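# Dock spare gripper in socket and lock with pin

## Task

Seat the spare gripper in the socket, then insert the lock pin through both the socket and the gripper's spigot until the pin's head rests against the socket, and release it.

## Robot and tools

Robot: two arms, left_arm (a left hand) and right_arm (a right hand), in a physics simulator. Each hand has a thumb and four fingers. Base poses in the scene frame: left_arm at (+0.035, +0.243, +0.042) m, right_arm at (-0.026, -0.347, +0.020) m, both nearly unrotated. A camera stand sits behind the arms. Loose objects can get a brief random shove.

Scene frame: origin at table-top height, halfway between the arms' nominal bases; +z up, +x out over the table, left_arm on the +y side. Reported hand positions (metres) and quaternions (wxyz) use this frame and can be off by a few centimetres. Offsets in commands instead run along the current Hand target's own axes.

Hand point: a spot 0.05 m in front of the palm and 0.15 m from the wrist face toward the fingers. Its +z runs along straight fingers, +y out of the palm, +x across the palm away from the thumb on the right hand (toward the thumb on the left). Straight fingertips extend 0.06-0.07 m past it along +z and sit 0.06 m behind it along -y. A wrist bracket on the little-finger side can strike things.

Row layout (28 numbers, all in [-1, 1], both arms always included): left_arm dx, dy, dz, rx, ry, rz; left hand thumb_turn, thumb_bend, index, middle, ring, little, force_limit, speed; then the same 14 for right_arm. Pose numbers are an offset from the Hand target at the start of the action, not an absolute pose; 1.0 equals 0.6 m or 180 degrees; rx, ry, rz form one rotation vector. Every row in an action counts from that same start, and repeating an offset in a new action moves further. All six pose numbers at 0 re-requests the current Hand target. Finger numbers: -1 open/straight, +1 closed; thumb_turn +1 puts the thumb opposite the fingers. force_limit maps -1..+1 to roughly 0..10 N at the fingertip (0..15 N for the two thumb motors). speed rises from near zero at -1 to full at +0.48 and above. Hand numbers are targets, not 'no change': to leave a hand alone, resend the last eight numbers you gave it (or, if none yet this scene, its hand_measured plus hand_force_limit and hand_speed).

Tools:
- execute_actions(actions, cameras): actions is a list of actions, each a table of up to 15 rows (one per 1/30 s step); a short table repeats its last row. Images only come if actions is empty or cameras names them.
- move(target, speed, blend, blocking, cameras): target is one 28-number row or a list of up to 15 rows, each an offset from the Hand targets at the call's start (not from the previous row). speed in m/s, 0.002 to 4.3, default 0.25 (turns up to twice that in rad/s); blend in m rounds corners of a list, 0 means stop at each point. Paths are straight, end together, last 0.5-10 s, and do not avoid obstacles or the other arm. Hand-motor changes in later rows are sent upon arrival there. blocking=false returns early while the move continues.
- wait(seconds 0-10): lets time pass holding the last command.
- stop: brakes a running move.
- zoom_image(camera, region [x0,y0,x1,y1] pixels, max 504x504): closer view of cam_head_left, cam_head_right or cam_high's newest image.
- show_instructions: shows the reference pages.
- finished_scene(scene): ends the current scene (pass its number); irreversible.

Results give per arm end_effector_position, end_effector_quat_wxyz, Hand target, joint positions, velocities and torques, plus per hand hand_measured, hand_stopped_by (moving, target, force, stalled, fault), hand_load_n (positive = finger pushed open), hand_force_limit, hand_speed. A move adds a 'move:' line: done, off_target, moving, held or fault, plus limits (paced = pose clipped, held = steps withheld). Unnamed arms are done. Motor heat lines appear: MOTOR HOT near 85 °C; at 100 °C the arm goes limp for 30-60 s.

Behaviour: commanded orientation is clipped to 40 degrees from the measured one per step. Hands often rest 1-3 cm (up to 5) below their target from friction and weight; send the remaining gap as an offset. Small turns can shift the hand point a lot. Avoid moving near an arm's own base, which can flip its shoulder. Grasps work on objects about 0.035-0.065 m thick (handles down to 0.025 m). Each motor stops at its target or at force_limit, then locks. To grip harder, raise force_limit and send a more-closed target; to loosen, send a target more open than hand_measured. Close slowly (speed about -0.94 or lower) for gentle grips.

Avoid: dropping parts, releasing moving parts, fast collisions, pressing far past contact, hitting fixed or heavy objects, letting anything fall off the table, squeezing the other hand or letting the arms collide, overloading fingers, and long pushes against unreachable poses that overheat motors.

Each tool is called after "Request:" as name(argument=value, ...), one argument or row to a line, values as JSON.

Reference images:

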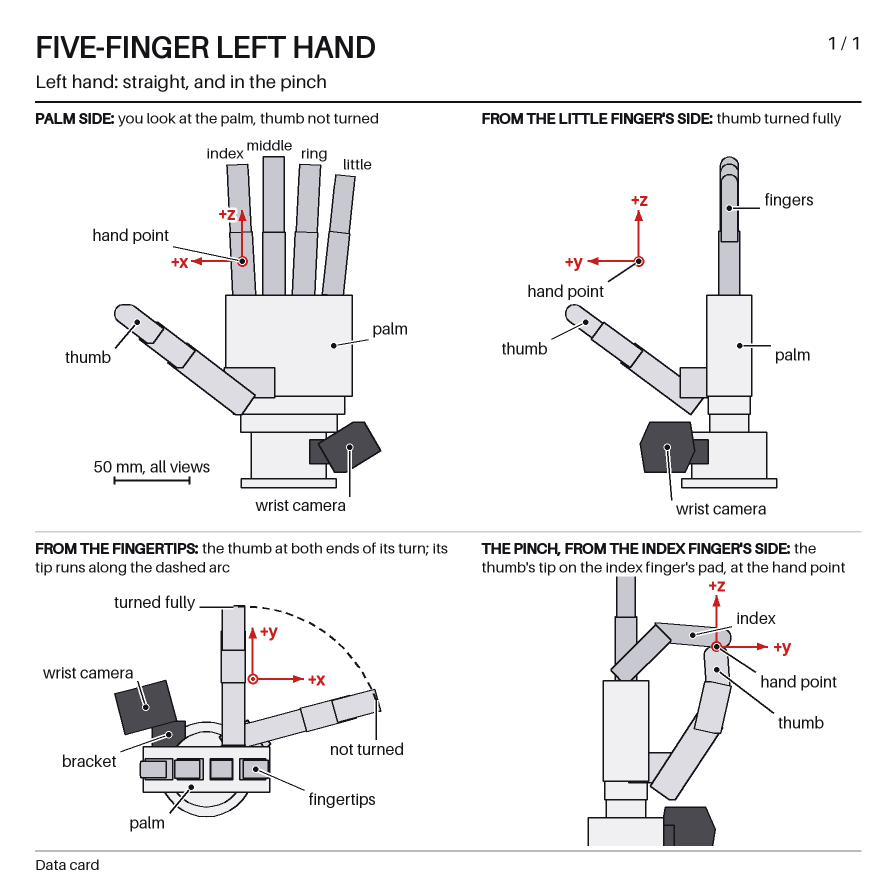

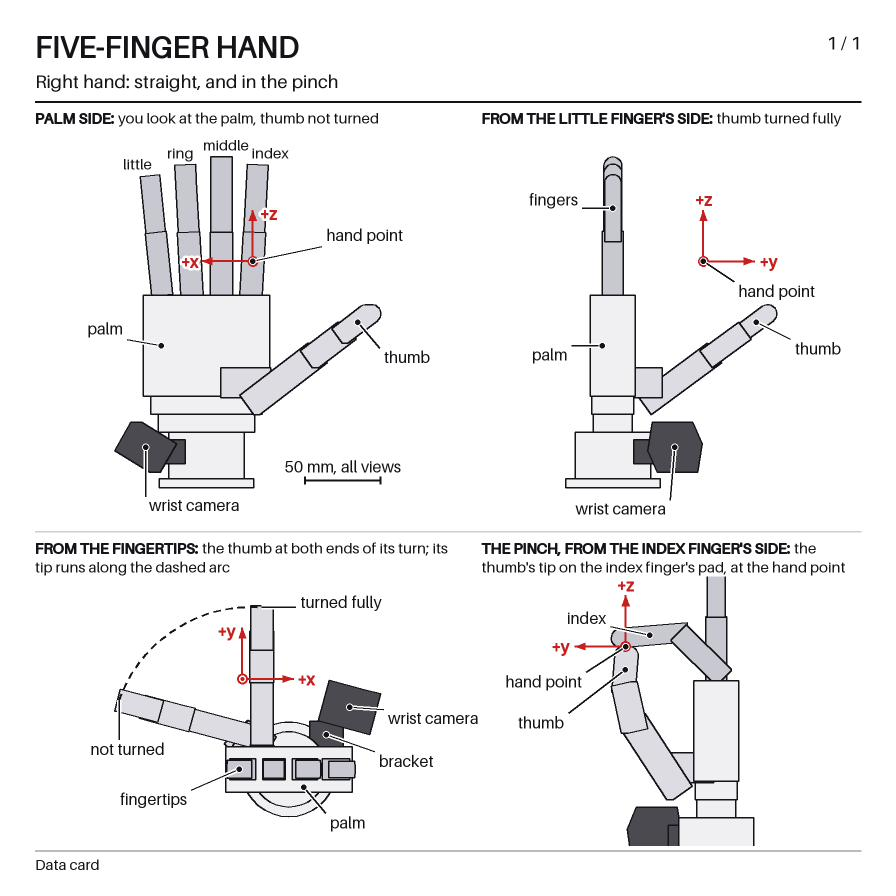

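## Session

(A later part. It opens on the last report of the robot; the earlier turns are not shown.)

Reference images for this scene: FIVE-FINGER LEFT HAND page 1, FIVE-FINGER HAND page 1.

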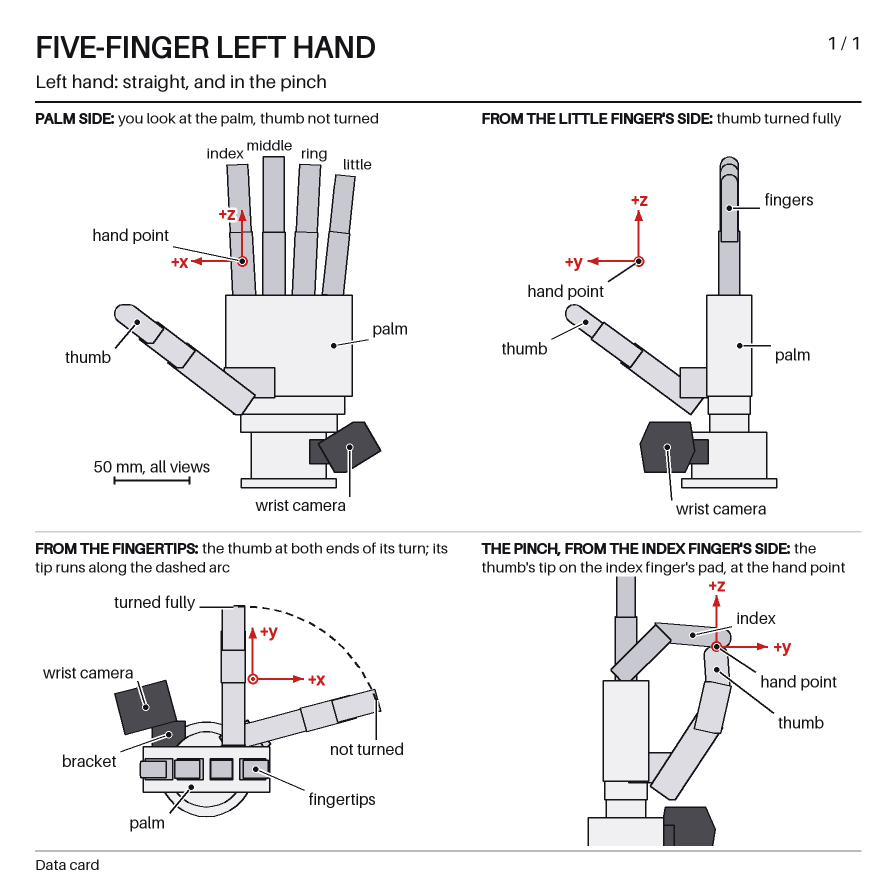

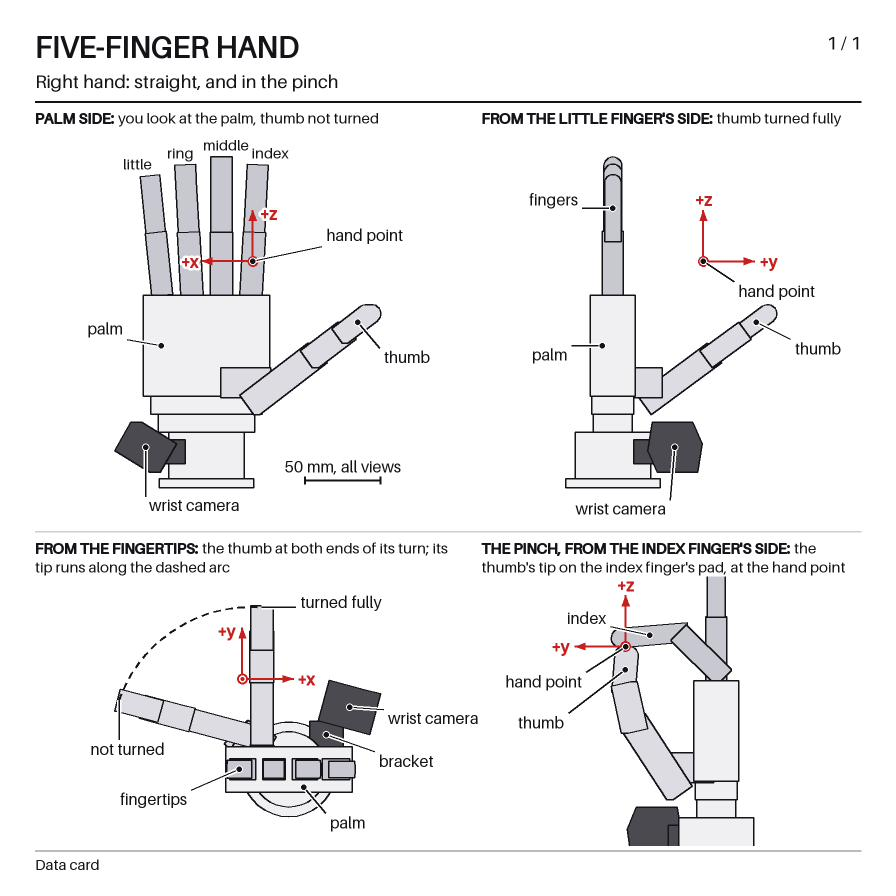

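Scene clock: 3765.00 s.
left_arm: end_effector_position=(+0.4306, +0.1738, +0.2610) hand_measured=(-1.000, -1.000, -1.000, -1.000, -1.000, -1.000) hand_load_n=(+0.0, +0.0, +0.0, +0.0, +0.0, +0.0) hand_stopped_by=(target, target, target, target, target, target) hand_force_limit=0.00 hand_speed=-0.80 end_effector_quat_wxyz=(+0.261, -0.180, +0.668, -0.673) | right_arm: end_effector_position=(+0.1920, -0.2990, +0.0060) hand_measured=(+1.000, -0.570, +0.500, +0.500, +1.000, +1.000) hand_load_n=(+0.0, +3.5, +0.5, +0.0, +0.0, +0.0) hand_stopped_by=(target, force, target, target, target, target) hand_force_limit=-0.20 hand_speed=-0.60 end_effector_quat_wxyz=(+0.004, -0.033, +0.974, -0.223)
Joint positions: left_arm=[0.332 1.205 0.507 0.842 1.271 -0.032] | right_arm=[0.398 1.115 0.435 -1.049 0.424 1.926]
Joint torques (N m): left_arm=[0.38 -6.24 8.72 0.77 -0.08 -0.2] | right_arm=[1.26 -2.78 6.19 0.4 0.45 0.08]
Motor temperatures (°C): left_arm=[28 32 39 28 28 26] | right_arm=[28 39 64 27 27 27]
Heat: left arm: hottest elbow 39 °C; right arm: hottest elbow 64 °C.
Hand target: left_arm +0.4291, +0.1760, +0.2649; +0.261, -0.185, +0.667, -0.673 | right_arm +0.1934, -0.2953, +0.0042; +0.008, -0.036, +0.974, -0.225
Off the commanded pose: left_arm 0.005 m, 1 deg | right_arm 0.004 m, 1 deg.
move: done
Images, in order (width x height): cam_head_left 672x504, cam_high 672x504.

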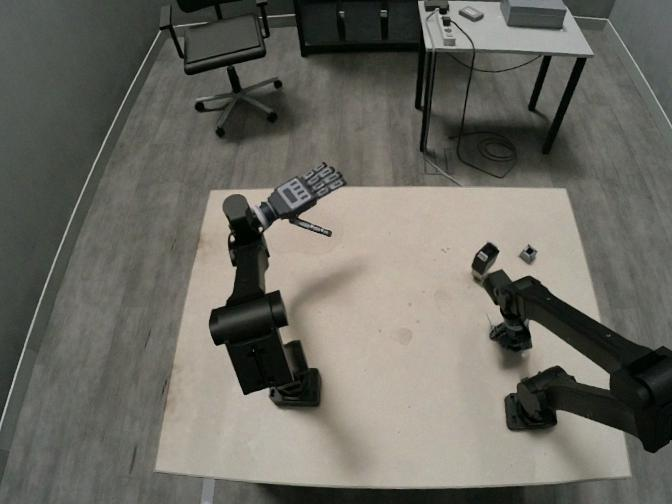

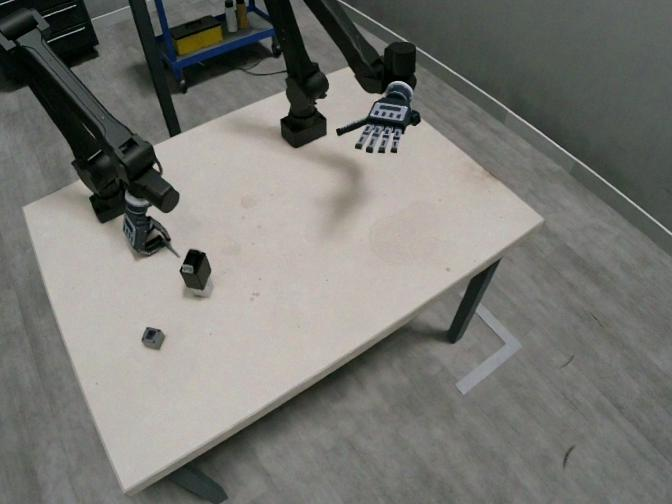

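Request:
move(
  target=[
    [0,0,0,0,0,0,-1,-1,-1,-1,-1,-1,0,-0.8,0,0,0.0001,0,0,0,1,0.32,0.5,0.5,1,1,0,-0.6],
    [0,0,0,0,0,0,-1,-1,-1,-1,-1,-1,0,-0.8,-0.00997,-0.0883,-0.1795,0,0,0,1,0.32,0.5,0.5,1,1,0,-0.6],
  ],
  speed=0.1,
  cameras=["cam_head_left","cam_head_right","cam_high"],
)

Request:
zoom_image(
  camera="cam_head_left",
  region=[465, 270, 535, 340],
)

Request:
zoom_image(
  camera="cam_high",
  region=[115, 180, 195, 260],
)

Scene clock: 3777.70 s.
left_arm: end_effector_position=(+0.4306, +0.1738, +0.2610) hand_measured=(-1.000, -1.000, -1.000, -1.000, -1.000, -1.000) hand_load_n=(+0.0, +0.0, -0.5, +0.0, +0.0, +0.0) hand_stopped_by=(target, target, target, target, target, target) hand_force_limit=0.00 hand_speed=-0.80 end_effector_quat_wxyz=(+0.261, -0.180, +0.668, -0.673) | right_arm: end_effector_position=(+0.1854, -0.3019, +0.1045) hand_measured=(+1.000, -0.556, +0.500, +0.500, +1.000, +1.000) hand_load_n=(+0.0, +0.0, +0.0, +0.0, +0.0, +0.0) hand_stopped_by=(target, force, target, target, target, target) hand_force_limit=0.00 hand_speed=-0.60 end_effector_quat_wxyz=(-0.015, -0.037, +0.972, -0.231)
Joint positions: left_arm=[0.332 1.205 0.507 0.842 1.271 -0.032] | right_arm=[0.398 0.942 0.628 -1.456 0.424 1.926]
Joint torques (N m): left_arm=[0.38 -6.3 8.7 0.77 -0.08 -0.21] | right_arm=[-0.09 -3.55 11.33 -0.54 0.5 -0.06]
Motor temperatures (°C): left_arm=[28 32 39 28 28 26] | right_arm=[28 38 62 27 27 27]
Heat: left arm: hottest elbow 39 °C; right arm: hottest elbow 62 °C.
Hand target: left_arm +0.4291, +0.1760, +0.2649; +0.261, -0.185, +0.667, -0.673 | right_arm +0.1996, -0.2953, +0.1242; +0.008, -0.036, +0.974, -0.225
Off the commanded pose: left_arm 0.005 m, 1 deg | right_arm 0.025 m, 3 deg.
move: off_target (right_arm)

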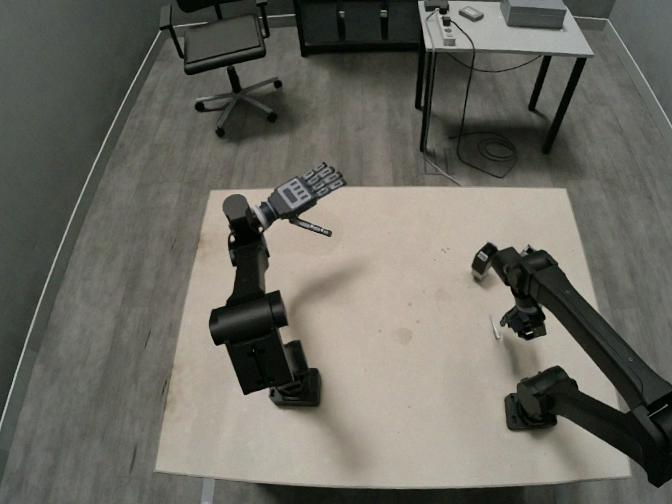

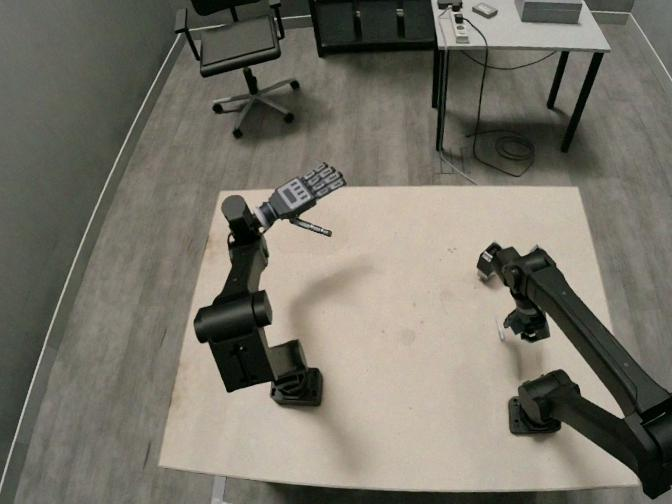

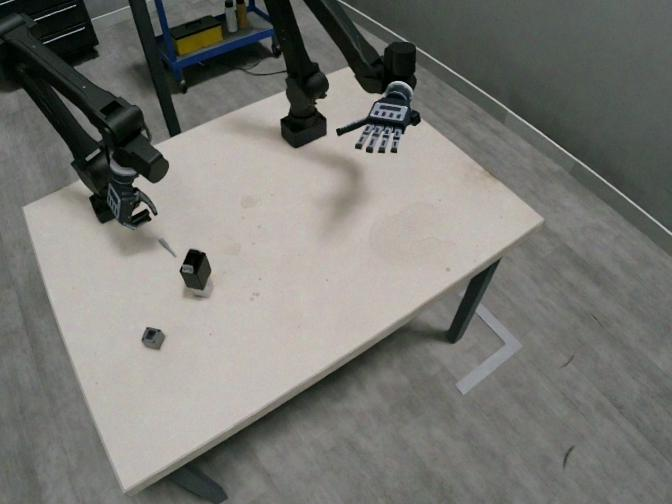

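Scaled by 7.200 from the camera's 672x504 image, which has a finer 960x720 frame.

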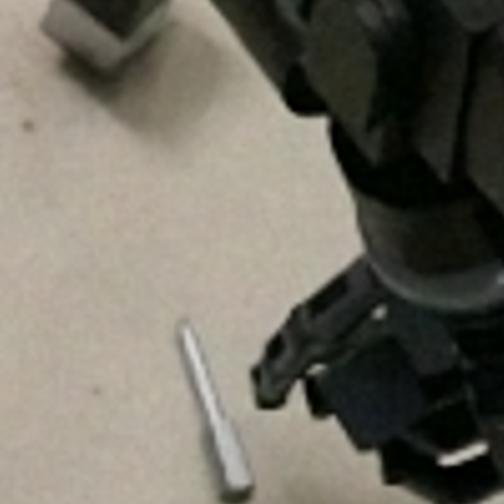

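Scaled by 6.300 from the camera's 672x504 image, which has a finer 960x720 frame.

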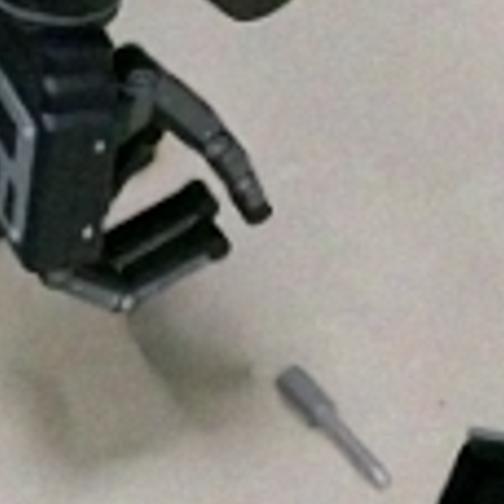

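Request:
zoom_image(
  camera="cam_head_left",
  region=[475, 300, 515, 345],
)

Request:
zoom_image(
  camera="cam_head_right",
  region=[480, 300, 520, 345],
)

Request:
zoom_image(
  camera="cam_high",
  region=[145, 225, 190, 270],
)

Scaled by 11.200 from the camera's 672x504 image, which has a finer 960x720 frame.

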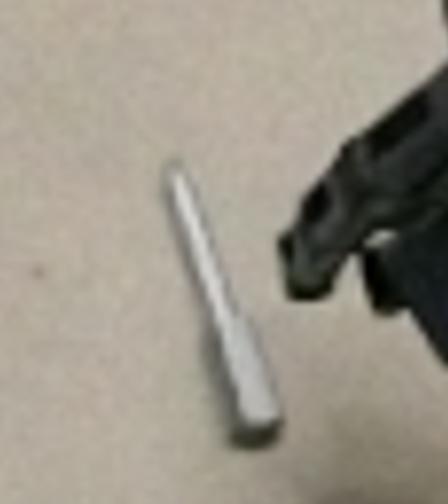

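Scaled by 11.200 from the camera's 672x504 image, which has a finer 960x720 frame.

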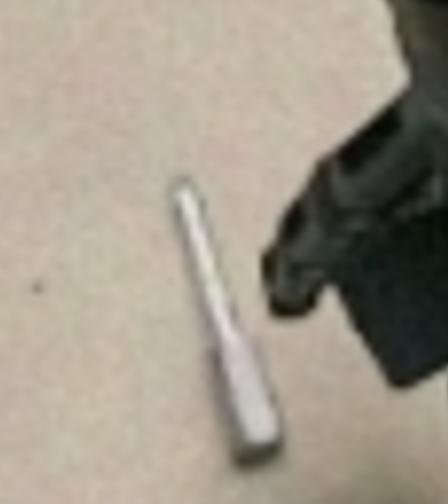

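Scaled by 11.200 from the camera's 672x504 image, which has a finer 960x720 frame.

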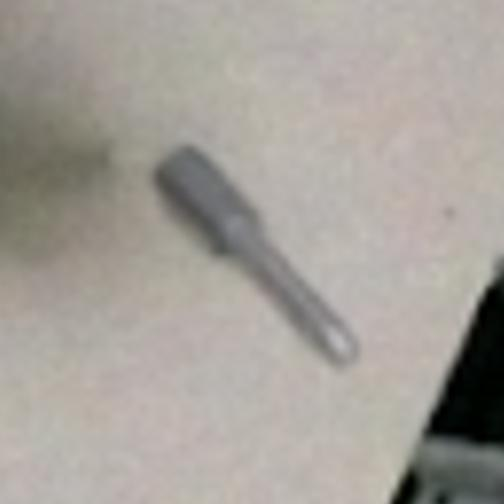

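Request:
move(
  target=[0,0,0,0,0,0,-1,-1,-1,-1,-1,-1,0,-0.8,0.0103,0.0521,0.1215,0,-0.0141,-0.029,1,-1,0.5,0.5,1,1,0,-0.2],
  speed=0.12,
)

Scene clock: 3810.07 s.
left_arm: end_effector_position=(+0.4306, +0.1738, +0.2610) hand_measured=(-1.000, -1.000, -1.000, -1.000, -1.000, -1.000) hand_load_n=(+0.0, +0.0, +0.0, +0.0, +0.0, +0.0) hand_stopped_by=(target, target, target, target, target, target) hand_force_limit=0.00 hand_speed=-0.80 end_effector_quat_wxyz=(+0.261, -0.180, +0.668, -0.673) | right_arm: end_effector_position=(+0.1914, -0.2973, +0.0467) hand_measured=(+1.000, -1.000, +0.500, +0.500, +1.000, +1.000) hand_load_n=(+0.0, +0.0, +0.0, +0.0, +0.5, +0.0) hand_stopped_by=(target, target, target, target, target, target) hand_force_limit=0.00 hand_speed=-0.20 end_effector_quat_wxyz=(+0.021, -0.085, +0.971, -0.222)
Joint positions: left_arm=[0.332 1.205 0.507 0.842 1.271 -0.032] | right_arm=[0.398 0.978 0.484 -1.175 0.44 1.808]
Joint torques (N m): left_arm=[0.32 -6.24 8.72 0.77 -0.08 -0.21] | right_arm=[-1.79 -2.08 7.21 0.44 0.49 -0.22]
Motor temperatures (°C): left_arm=[28 32 39 28 28 26] | right_arm=[28 38 66 27 28 27]
Heat: left arm: hottest elbow 39 °C; right arm: hottest elbow 66 °C.
Hand target: left_arm +0.4291, +0.1760, +0.2649; +0.261, -0.185, +0.667, -0.673 | right_arm +0.1936, -0.2996, +0.0449; +0.019, -0.085, +0.971, -0.224
Off the commanded pose: left_arm 0.005 m, 1 deg | right_arm 0.004 m, 0 deg.
move: done

Request:
move(
  target=[
    [0,0,0,0,0,0,-1,-1,-1,-1,-1,-1,0,-0.8,0.0002,-0.0099,0.0048,0,0,0,1,-1,0.5,0.5,1,1,0,-0.2],
    [0,0,0,0,0,0,-1,-1,-1,-1,-1,-1,0,-0.8,0.0002,0.0217,0.0695,0,0,0,1,-1,0.5,0.5,1,1,0,-0.2],
  ],
  speed=0.05,
  cameras=["cam_head_left","cam_high"],
)

Request:
zoom_image(
  camera="cam_head_left",
  region=[475, 300, 535, 360],
)

Request:
zoom_image(
  camera="cam_high",
  region=[130, 210, 190, 270],
)

Scene clock: 3821.50 s.
left_arm: end_effector_position=(+0.4306, +0.1738, +0.2610) hand_measured=(-1.000, -1.000, -1.000, -1.000, -1.000, -1.000) hand_load_n=(-0.5, +0.0, +0.0, +0.0, +0.0, -0.5) hand_stopped_by=(target, target, target, target, target, target) hand_force_limit=0.00 hand_speed=-0.80 end_effector_quat_wxyz=(+0.261, -0.180, +0.668, -0.673) | right_arm: end_effector_position=(+0.1947, -0.3026, +0.0058) hand_measured=(+1.000, -1.000, +0.500, +0.500, +1.000, +1.000) hand_load_n=(+0.0, +0.0, +0.0, -3.0, +0.0, +0.0) hand_stopped_by=(target, target, target, target, target, target) hand_force_limit=0.00 hand_speed=-0.20 end_effector_quat_wxyz=(+0.024, -0.088, +0.970, -0.223)
Joint positions: left_arm=[0.332 1.205 0.507 0.842 1.271 -0.032] | right_arm=[0.37 1.073 0.409 -0.984 0.447 1.768]
Joint torques (N m): left_arm=[0.38 -6.24 8.69 0.77 -0.08 -0.21] | right_arm=[-2.14 -2.26 6.11 0.55 0.33 -0.14]
Motor temperatures (°C): left_arm=[28 32 39 28 28 26] | right_arm=[28 38 65 27 28 27]
Heat: left arm: hottest elbow 39 °C; right arm: hottest elbow 65 °C.
Hand target: left_arm +0.4291, +0.1760, +0.2649; +0.261, -0.185, +0.667, -0.673 | right_arm +0.1945, -0.3061, +0.0018; +0.019, -0.085, +0.971, -0.224
Off the commanded pose: left_arm 0.005 m, 1 deg | right_arm 0.005 m, 1 deg.
move: done
Images, in order (width x height): cam_head_left 672x504, cam_high 672x504.

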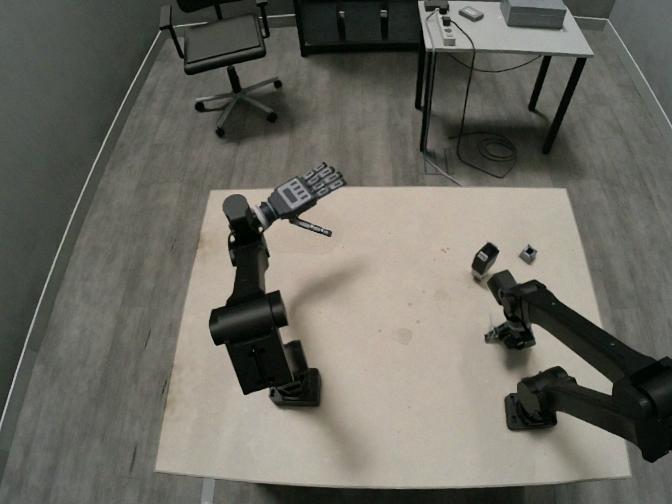

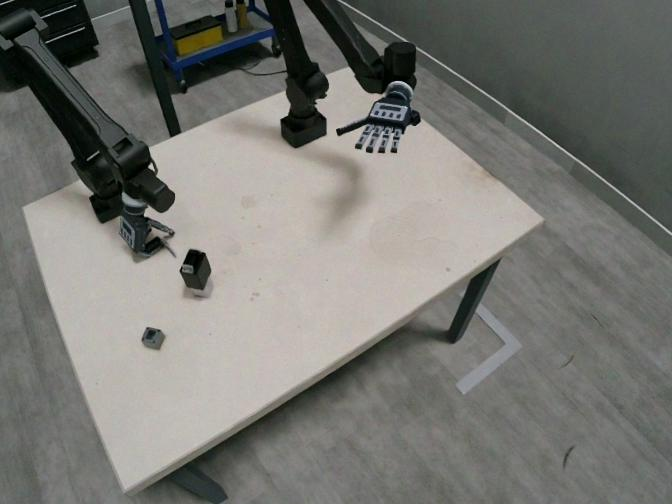

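Scaled by 8.400 from the camera's 672x504 image, which has a finer 960x720 frame.

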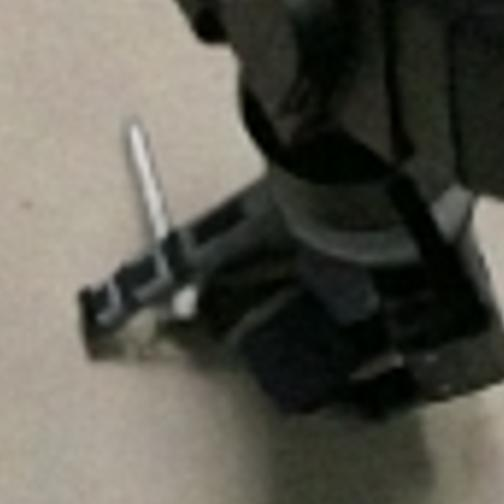

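Scaled by 8.400 from the camera's 672x504 image, which has a finer 960x720 frame.

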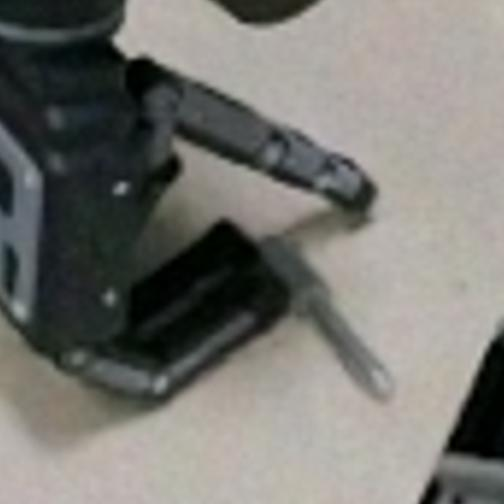

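Request:
move(
  target=[
    [0,0,0,0,0,0,-1,-1,-1,-1,-1,-1,0,-0.8,0,-0.0018,-0.0037,0,0,0,1,-1,0.5,0.5,1,1,0,-0.2],
    [0,0,0,0,0,0,-1,-1,-1,-1,-1,-1,0,-0.8,0,-0.0018,-0.0036,0,0,0,1,0.3,0.5,0.5,1,1,-0.2,-0.6],
  ],
  speed=0.05,
  cameras=["cam_head_left","cam_high"],
)

Request:
zoom_image(
  camera="cam_head_left",
  region=[475, 300, 535, 360],
)

Request:
zoom_image(
  camera="cam_high",
  region=[130, 210, 190, 270],
)

Scene clock: 3833.97 s.
left_arm: end_effector_position=(+0.4306, +0.1738, +0.2610) hand_measured=(-1.000, -1.000, -1.000, -1.000, -1.000, -1.000) hand_load_n=(+0.0, +0.0, +0.0, +0.0, +0.0, +0.0) hand_stopped_by=(target, target, target, target, target, target) hand_force_limit=0.00 hand_speed=-0.80 end_effector_quat_wxyz=(+0.261, -0.180, +0.668, -0.673) | right_arm: end_effector_position=(+0.1947, -0.3026, +0.0058) hand_measured=(+1.000, -0.628, +0.500, +0.500, +1.000, +1.000) hand_load_n=(+2.0, +10.5, +0.0, -2.0, +0.0, +0.0) hand_stopped_by=(target, force, target, target, target, target) hand_force_limit=-0.20 hand_speed=-0.60 end_effector_quat_wxyz=(+0.024, -0.088, +0.970, -0.223)
Joint positions: left_arm=[0.332 1.205 0.507 0.842 1.271 -0.032] | right_arm=[0.37 1.073 0.409 -0.984 0.447 1.768]
Joint torques (N m): left_arm=[0.38 -6.3 8.7 0.79 -0.08 -0.2] | right_arm=[-2.02 -2.43 6.41 0.13 0.34 -0.14]
Motor temperatures (°C): left_arm=[28 32 39 28 28 26] | right_arm=[28 37 63 27 28 27]
Heat: left arm: hottest elbow 39 °C; right arm: hottest elbow 63 °C.
Hand target: left_arm +0.4291, +0.1760, +0.2649; +0.261, -0.185, +0.667, -0.673 | right_arm +0.1945, -0.3061, +0.0042; +0.019, -0.085, +0.971, -0.224
Off the commanded pose: left_arm 0.005 m, 1 deg | right_arm 0.004 m, 1 deg.
move: done
Images, in order (width x height): cam_head_left 672x504, cam_high 672x504.

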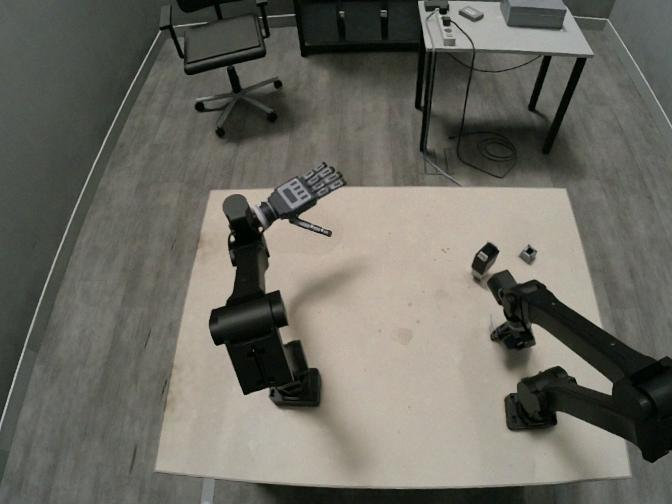

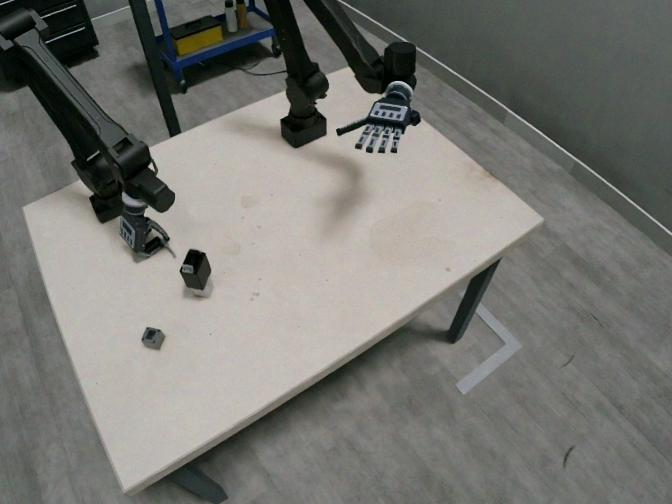

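Scaled by 8.400 from the camera's 672x504 image, which has a finer 960x720 frame.

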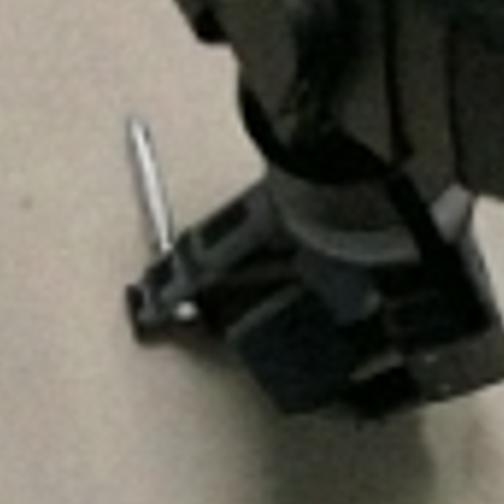

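Scaled by 8.400 from the camera's 672x504 image, which has a finer 960x720 frame.

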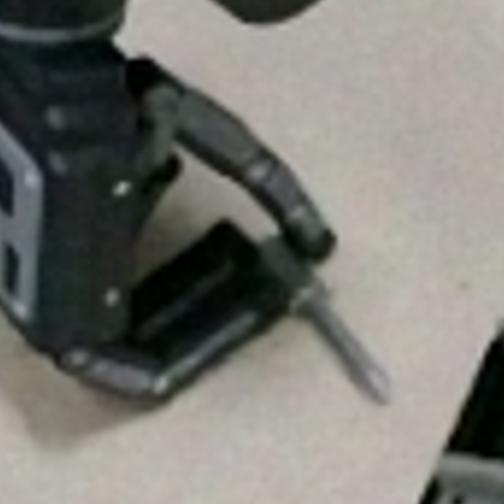

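Request:
move(
  target=[0,0,0,0,0,0,-1,-1,-1,-1,-1,-1,0,-0.8,-0.0066,-0.0376,-0.0744,0,0,0,1,0.3,0.5,0.5,1,1,-0.2,-0.6],
  speed=0.05,
  cameras=["cam_head_left","cam_high"],
)

Request:
zoom_image(
  camera="cam_head_left",
  region=[475, 290, 535, 350],
)

Request:
zoom_image(
  camera="cam_high",
  region=[130, 200, 190, 260],
)

Scene clock: 3842.03 s.
left_arm: end_effector_position=(+0.4306, +0.1738, +0.2610) hand_measured=(-1.000, -1.000, -1.000, -1.000, -1.000, -1.000) hand_load_n=(+0.0, +0.0, +0.0, +0.0, +0.0, +0.0) hand_stopped_by=(target, target, target, target, target, target) hand_force_limit=0.00 hand_speed=-0.80 end_effector_quat_wxyz=(+0.261, -0.180, +0.668, -0.673) | right_arm: end_effector_position=(+0.1815, -0.3087, +0.0366) hand_measured=(+1.000, -0.626, +0.500, +0.500, +1.000, +1.000) hand_load_n=(+0.0, +0.0, +0.0, +0.0, +0.0, +0.0) hand_stopped_by=(target, force, target, target, target, target) hand_force_limit=-0.20 hand_speed=-0.60 end_effector_quat_wxyz=(+0.002, -0.092, +0.969, -0.229)
Joint positions: left_arm=[0.332 1.205 0.507 0.842 1.271 -0.032] | right_arm=[0.364 0.988 0.46 -1.167 0.447 1.763]
Joint torques (N m): left_arm=[0.38 -6.24 8.7 0.75 -0.08 -0.2] | right_arm=[-2.32 -3.78 10.45 -0.39 0.37 -0.2]
Motor temperatures (°C): left_arm=[28 32 39 28 28 26] | right_arm=[28 37 62 27 27 27]
Heat: left arm: hottest elbow 39 °C; right arm: hottest elbow 62 °C.
Hand target: left_arm +0.4291, +0.1760, +0.2649; +0.261, -0.185, +0.667, -0.673 | right_arm +0.1986, -0.3061, +0.0542; +0.019, -0.085, +0.971, -0.224
Off the commanded pose: left_arm 0.005 m, 1 deg | right_arm 0.025 m, 2 deg.
move: off_target (right_arm)
Images, in order (width x height): cam_head_left 672x504, cam_high 672x504.

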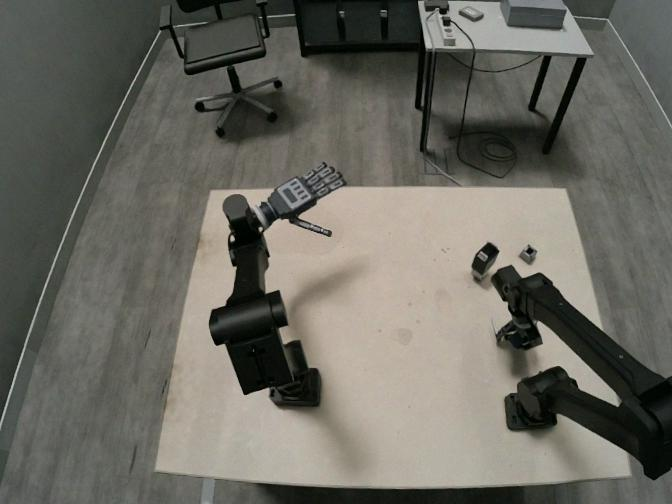

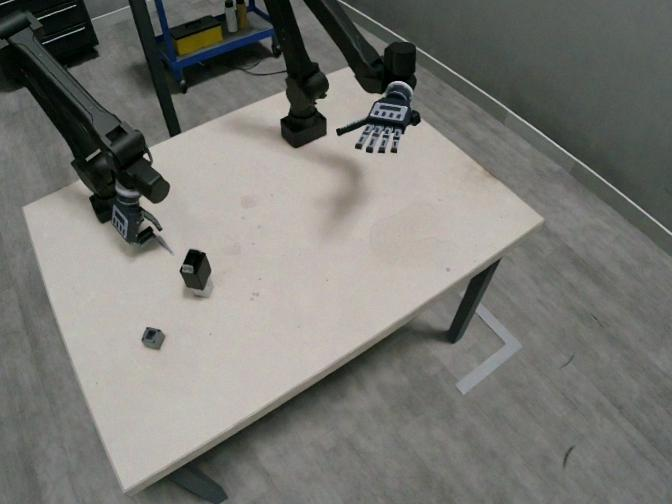

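Scaled by 8.400 from the camera's 672x504 image, which has a finer 960x720 frame.

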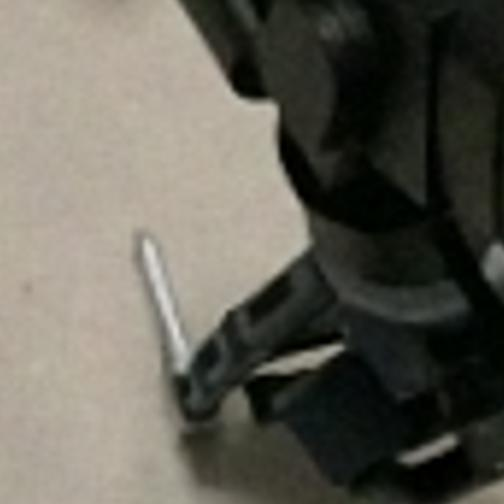

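Scaled by 8.400 from the camera's 672x504 image, which has a finer 960x720 frame.

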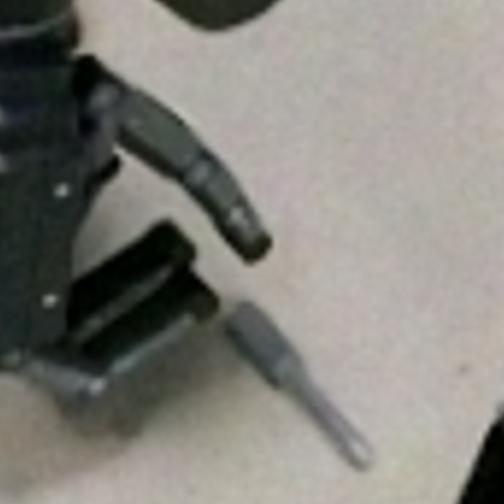

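Request:
move(
  target=[0,0,0,0,0,0,-1,-1,-1,-1,-1,-1,0,-0.8,0.0029,-0.0586,-0.0827,0,0,0,1,-1,0.5,0.5,1,1,-0.2,-0.2],
  speed=0.12,
  cameras=["cam_head_left","cam_high"],
)

Request:
zoom_image(
  camera="cam_head_left",
  region=[475, 300, 515, 345],
)

Request:
zoom_image(
  camera="cam_high",
  region=[145, 225, 190, 270],
)

Scene clock: 3865.03 s.
left_arm: end_effector_position=(+0.4306, +0.1738, +0.2610) hand_measured=(-1.000, -1.000, -1.000, -1.000, -1.000, -1.000) hand_load_n=(-0.5, +0.0, +0.0, +0.0, +0.0, +0.0) hand_stopped_by=(target, target, target, target, target, target) hand_force_limit=0.00 hand_speed=-0.80 end_effector_quat_wxyz=(+0.261, -0.180, +0.668, -0.673) | right_arm: end_effector_position=(+0.1837, -0.3166, +0.0939) hand_measured=(+1.000, -1.000, +0.500, +0.500, +1.000, +1.000) hand_load_n=(+0.0, +0.0, +0.0, +0.0, +0.0, +0.0) hand_stopped_by=(target, target, target, target, target, target) hand_force_limit=-0.20 hand_speed=-0.20 end_effector_quat_wxyz=(+0.000, -0.093, +0.969, -0.228)
Joint positions: left_arm=[0.332 1.205 0.507 0.842 1.271 -0.032] | right_arm=[0.317 0.887 0.574 -1.362 0.448 1.712]
Joint torques (N m): left_arm=[0.44 -6.3 8.69 0.76 -0.08 -0.2] | right_arm=[-2.37 -2.9 11.55 -0.53 0.47 -0.2]
Motor temperatures (°C): left_arm=[28 32 39 28 28 26] | right_arm=[28 37 66 27 28 27]
Heat: left arm: hottest elbow 39 °C; right arm: hottest elbow 66 °C.
Hand target: left_arm +0.4291, +0.1760, +0.2649; +0.261, -0.185, +0.667, -0.673 | right_arm +0.1988, -0.3161, +0.1143; +0.019, -0.085, +0.971, -0.224
Off the commanded pose: left_arm 0.005 m, 1 deg | right_arm 0.025 m, 2 deg.
move: off_target (right_arm)
Images, in order (width x height): cam_head_left 672x504, cam_high 672x504.

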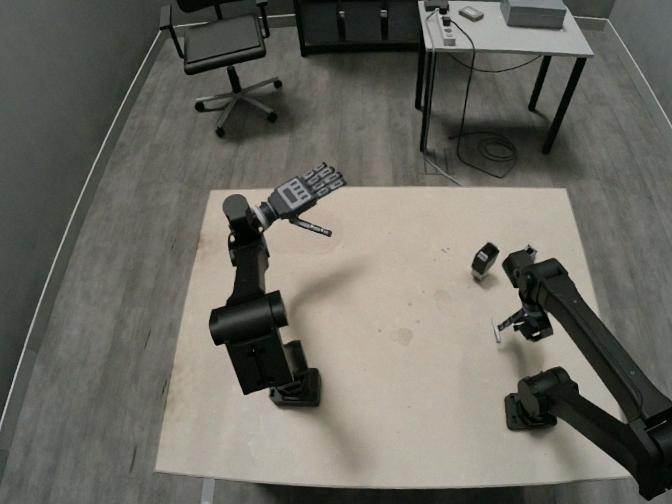

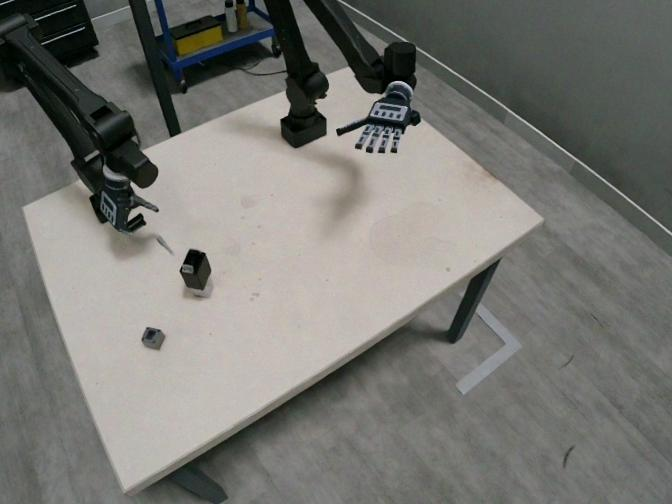

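Scaled by 11.200 from the camera's 672x504 image, which has a finer 960x720 frame.

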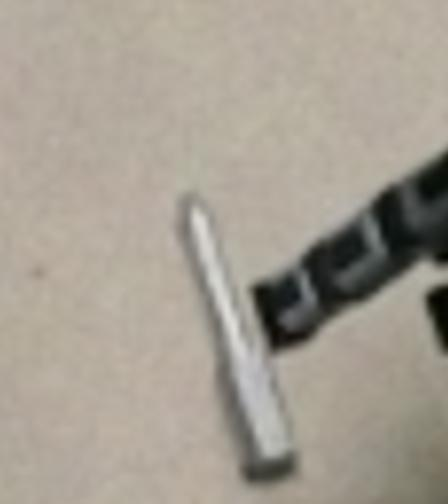

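Scaled by 11.200 from the camera's 672x504 image, which has a finer 960x720 frame.

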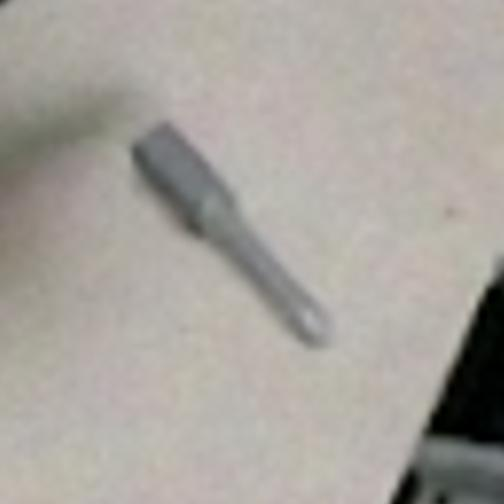

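Request:
move(
  target=[0,0,0,0,0,0,-1,-1,-1,-1,-1,-1,0,-0.8,0.0194,0.0797,0.0896,0.0335,0.0024,0.005,1,-1,0.5,0.5,1,1,-0.2,-0.2],
  speed=0.1,
)

Scene clock: 3880.93 s.
left_arm: end_effector_position=(+0.4306, +0.1738, +0.2610) hand_measured=(-1.000, -1.000, -1.000, -1.000, -1.000, -1.000) hand_load_n=(+0.0, +0.0, +0.0, +0.0, +0.0, +0.0) hand_stopped_by=(target, target, target, target, target, target) hand_force_limit=0.00 hand_speed=-0.80 end_effector_quat_wxyz=(+0.261, -0.180, +0.668, -0.673) | right_arm: end_effector_position=(+0.1810, -0.3030, +0.0460) hand_measured=(+1.000, -1.000, +0.500, +0.500, +1.000, +1.000) hand_load_n=(+0.0, +0.0, +0.0, +0.0, +0.0, +0.0) hand_stopped_by=(target, target, target, target, target, target) hand_force_limit=-0.20 hand_speed=-0.20 end_effector_quat_wxyz=(+0.016, -0.073, +0.959, -0.273)
Joint positions: left_arm=[0.332 1.205 0.507 0.842 1.271 -0.032] | right_arm=[0.496 1.011 0.484 -1.254 0.517 1.96]
Joint torques (N m): left_arm=[0.38 -6.3 8.7 0.77 -0.08 -0.21] | right_arm=[0.79 -1.96 7.01 0.23 0.59 0.08]
Motor temperatures (°C): left_arm=[28 32 39 28 28 26] | right_arm=[28 37 69 27 28 27]
Heat: left arm: hottest elbow 39 °C; right arm: hottest elbow 69 °C.
Hand target: left_arm +0.4291, +0.1760, +0.2649; +0.261, -0.185, +0.667, -0.673 | right_arm +0.1838, -0.2990, +0.0450; +0.022, -0.076, +0.958, -0.275
Off the commanded pose: left_arm 0.005 m, 1 deg | right_arm 0.005 m, 1 deg.
move: done

Request:
move(
  target=[
    [0,0,0,0,0,0,-1,-1,-1,-1,-1,-1,0,-0.8,-0.0006,-0.0147,0.0092,0,0,0,1,-1,0.5,0.5,1,1,-0.2,-0.2],
    [0,0,0,0,0,0,-1,-1,-1,-1,-1,-1,0,-0.8,-0.0006,0.0222,0.0683,0,0,0,1,-1,0.5,0.5,1,1,-0.2,-0.2],
  ],
  speed=0.05,
  cameras=["cam_head_left","cam_high"],
)

Request:
zoom_image(
  camera="cam_head_left",
  region=[475, 300, 535, 360],
)

Request:
zoom_image(
  camera="cam_high",
  region=[130, 210, 190, 270],
)

Scene clock: 3890.93 s.
left_arm: end_effector_position=(+0.4306, +0.1738, +0.2610) hand_measured=(-1.000, -1.000, -1.000, -1.000, -1.000, -1.000) hand_load_n=(+0.0, +0.0, +0.0, +0.0, +0.0, +0.0) hand_stopped_by=(target, target, target, target, target, target) hand_force_limit=0.00 hand_speed=-0.80 end_effector_quat_wxyz=(+0.261, -0.180, +0.668, -0.673) | right_arm: end_effector_position=(+0.1849, -0.3056, +0.0093) hand_measured=(+1.000, -1.000, +0.500, +0.500, +1.000, +1.000) hand_load_n=(+0.0, +0.0, +0.0, -10.5, +0.5, +0.0) hand_stopped_by=(target, target, target, target, target, target) hand_force_limit=-0.20 hand_speed=-0.20 end_effector_quat_wxyz=(+0.027, -0.081, +0.958, -0.274)
Joint positions: left_arm=[0.332 1.205 0.507 0.842 1.271 -0.032] | right_arm=[0.481 1.088 0.412 -1.071 0.532 1.923]
Joint torques (N m): left_arm=[0.38 -6.3 8.7 0.77 -0.08 -0.21] | right_arm=[-2.2 -1.67 5.71 0.77 0.43 -0.14]
Motor temperatures (°C): left_arm=[28 32 39 28 28 26] | right_arm=[28 37 67 27 28 27]
Heat: left arm: hottest elbow 39 °C; right arm: hottest elbow 67 °C.
Hand target: left_arm +0.4291, +0.1760, +0.2649; +0.261, -0.185, +0.667, -0.673 | right_arm +0.1859, -0.3092, +0.0032; +0.022, -0.076, +0.958, -0.275
Off the commanded pose: left_arm 0.005 m, 1 deg | right_arm 0.007 m, 1 deg.
move: done
Images, in order (width x height): cam_head_left 672x504, cam_high 672x504.

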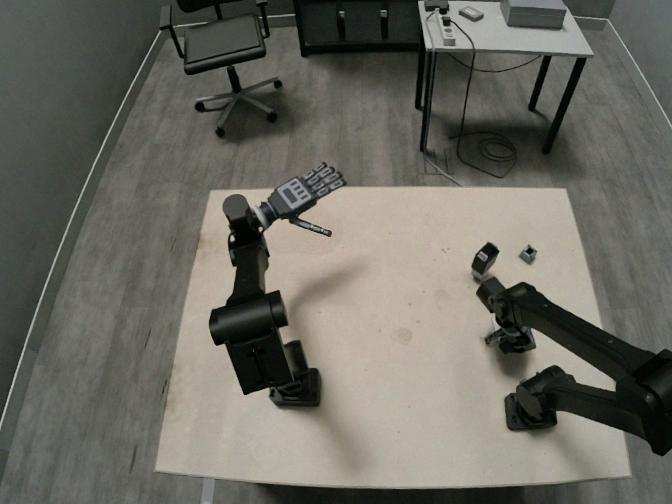

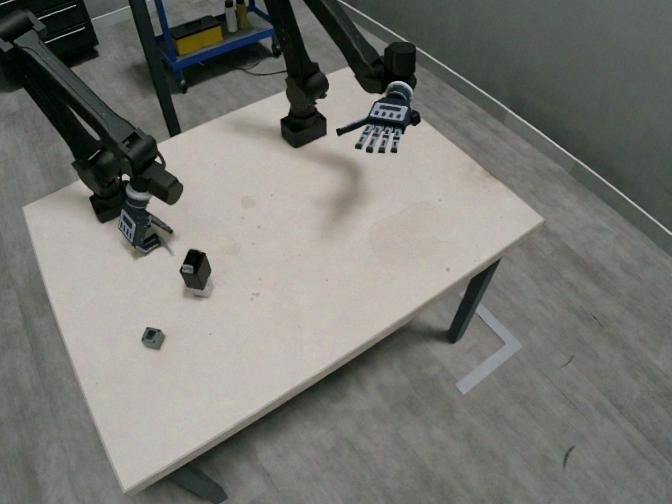

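Scaled by 8.400 from the camera's 672x504 image, which has a finer 960x720 frame.

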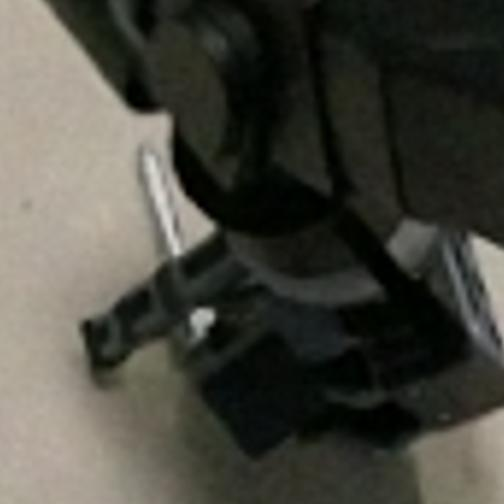

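Scaled by 8.400 from the camera's 672x504 image, which has a finer 960x720 frame.

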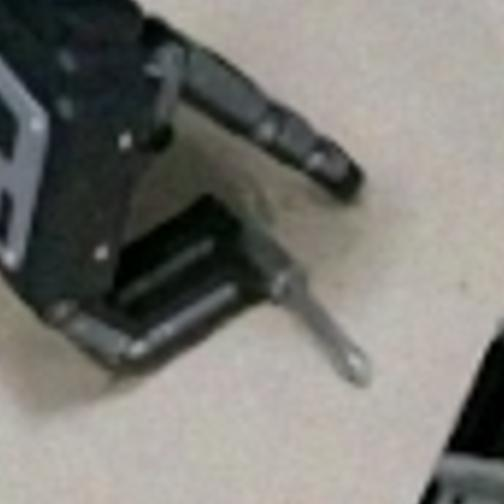

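Request:
move(
  target=[
    [0,0,0,0,0,0,-1,-1,-1,-1,-1,-1,0,-0.8,0,-0.0106,-0.017,-0.0333,0,0,1,-1,0.5,0.5,1,1,-0.2,-0.2],
    [0,0,0,0,0,0,-1,-1,-1,-1,-1,-1,0,-0.8,0,0,0,-0.0333,0,0,1,-1,0.5,0.5,1,1,-0.2,-0.2],
  ],
  speed=0.05,
)

Scene clock: 3921.73 s.
left_arm: end_effector_position=(+0.4306, +0.1738, +0.2610) hand_measured=(-1.000, -1.000, -1.000, -1.000, -1.000, -1.000) hand_load_n=(+0.0, +0.0, -0.5, +0.0, +0.0, +0.0) hand_stopped_by=(target, target, target, target, target, target) hand_force_limit=0.00 hand_speed=-0.80 end_effector_quat_wxyz=(+0.261, -0.180, +0.668, -0.673) | right_arm: end_effector_position=(+0.1846, -0.3069, +0.0053) hand_measured=(+1.000, -1.000, +0.500, +0.500, +1.000, +1.000) hand_load_n=(+0.0, -0.5, +0.0, +0.0, +0.0, +0.0) hand_stopped_by=(target, target, target, target, target, target) hand_force_limit=-0.20 hand_speed=-0.20 end_effector_quat_wxyz=(+0.022, -0.079, +0.971, -0.226)
Joint positions: left_arm=[0.332 1.205 0.507 0.842 1.271 -0.032] | right_arm=[0.375 1.042 0.389 -1.009 0.449 1.794]
Joint torques (N m): left_arm=[0.44 -6.24 8.69 0.77 -0.08 -0.2] | right_arm=[-2.26 -2.2 6.43 0.32 0.18 -0.2]
Motor temperatures (°C): left_arm=[28 32 39 28 28 26] | right_arm=[28 37 60 27 28 27]
Heat: left arm: hottest elbow 39 °C; right arm: hottest elbow 60 °C.
Hand target: left_arm +0.4291, +0.1760, +0.2649; +0.261, -0.185, +0.667, -0.673 | right_arm +0.1857, -0.3092, +0.0031; +0.018, -0.077, +0.971, -0.224
Off the commanded pose: left_arm 0.005 m, 1 deg | right_arm 0.003 m, 1 deg.
move: done

Request:
move(
  target=[0,0,0,0,0,0,-1,-1,-1,-1,-1,-1,0,-0.8,-0.0099,-0.0087,-0.0143,0,-0.007,0,1,-1,0.5,0.5,1,1,-0.2,-0.2],
  speed=0.04,
)

Scene clock: 3930.33 s.
left_arm: end_effector_position=(+0.4306, +0.1738, +0.2610) hand_measured=(-1.000, -1.000, -1.000, -1.000, -1.000, -1.000) hand_load_n=(-0.5, +0.0, +0.0, +0.0, +0.0, +0.0) hand_stopped_by=(target, target, target, target, target, target) hand_force_limit=0.00 hand_speed=-0.80 end_effector_quat_wxyz=(+0.261, -0.180, +0.668, -0.673) | right_arm: end_effector_position=(+0.1845, -0.3079, +0.0060) hand_measured=(+1.000, -1.000, +0.500, +0.500, +1.000, +1.000) hand_load_n=(+0.0, +0.0, +0.0, +0.0, +0.0, +0.0) hand_stopped_by=(target, target, target, target, target, target) hand_force_limit=-0.20 hand_speed=-0.20 end_effector_quat_wxyz=(+0.021, -0.084, +0.970, -0.225)
Joint positions: left_arm=[0.332 1.205 0.507 0.842 1.271 -0.032] | right_arm=[0.366 1.037 0.389 -1.009 0.449 1.776]
Joint torques (N m): left_arm=[0.38 -6.3 8.7 0.76 -0.08 -0.2] | right_arm=[-2.26 -3.55 7.64 -0.12 0.41 -0.2]
Motor temperatures (°C): left_arm=[28 32 39 28 28 26] | right_arm=[28 37 60 27 28 27]
Heat: left arm: hottest elbow 39 °C; right arm: hottest elbow 60 °C.
Hand target: left_arm +0.4291, +0.1760, +0.2649; +0.261, -0.185, +0.667, -0.673 | right_arm +0.1918, -0.3092, +0.0131; +0.029, -0.079, +0.971, -0.223
Off the commanded pose: left_arm 0.005 m, 1 deg | right_arm 0.010 m, 1 deg.
move: done


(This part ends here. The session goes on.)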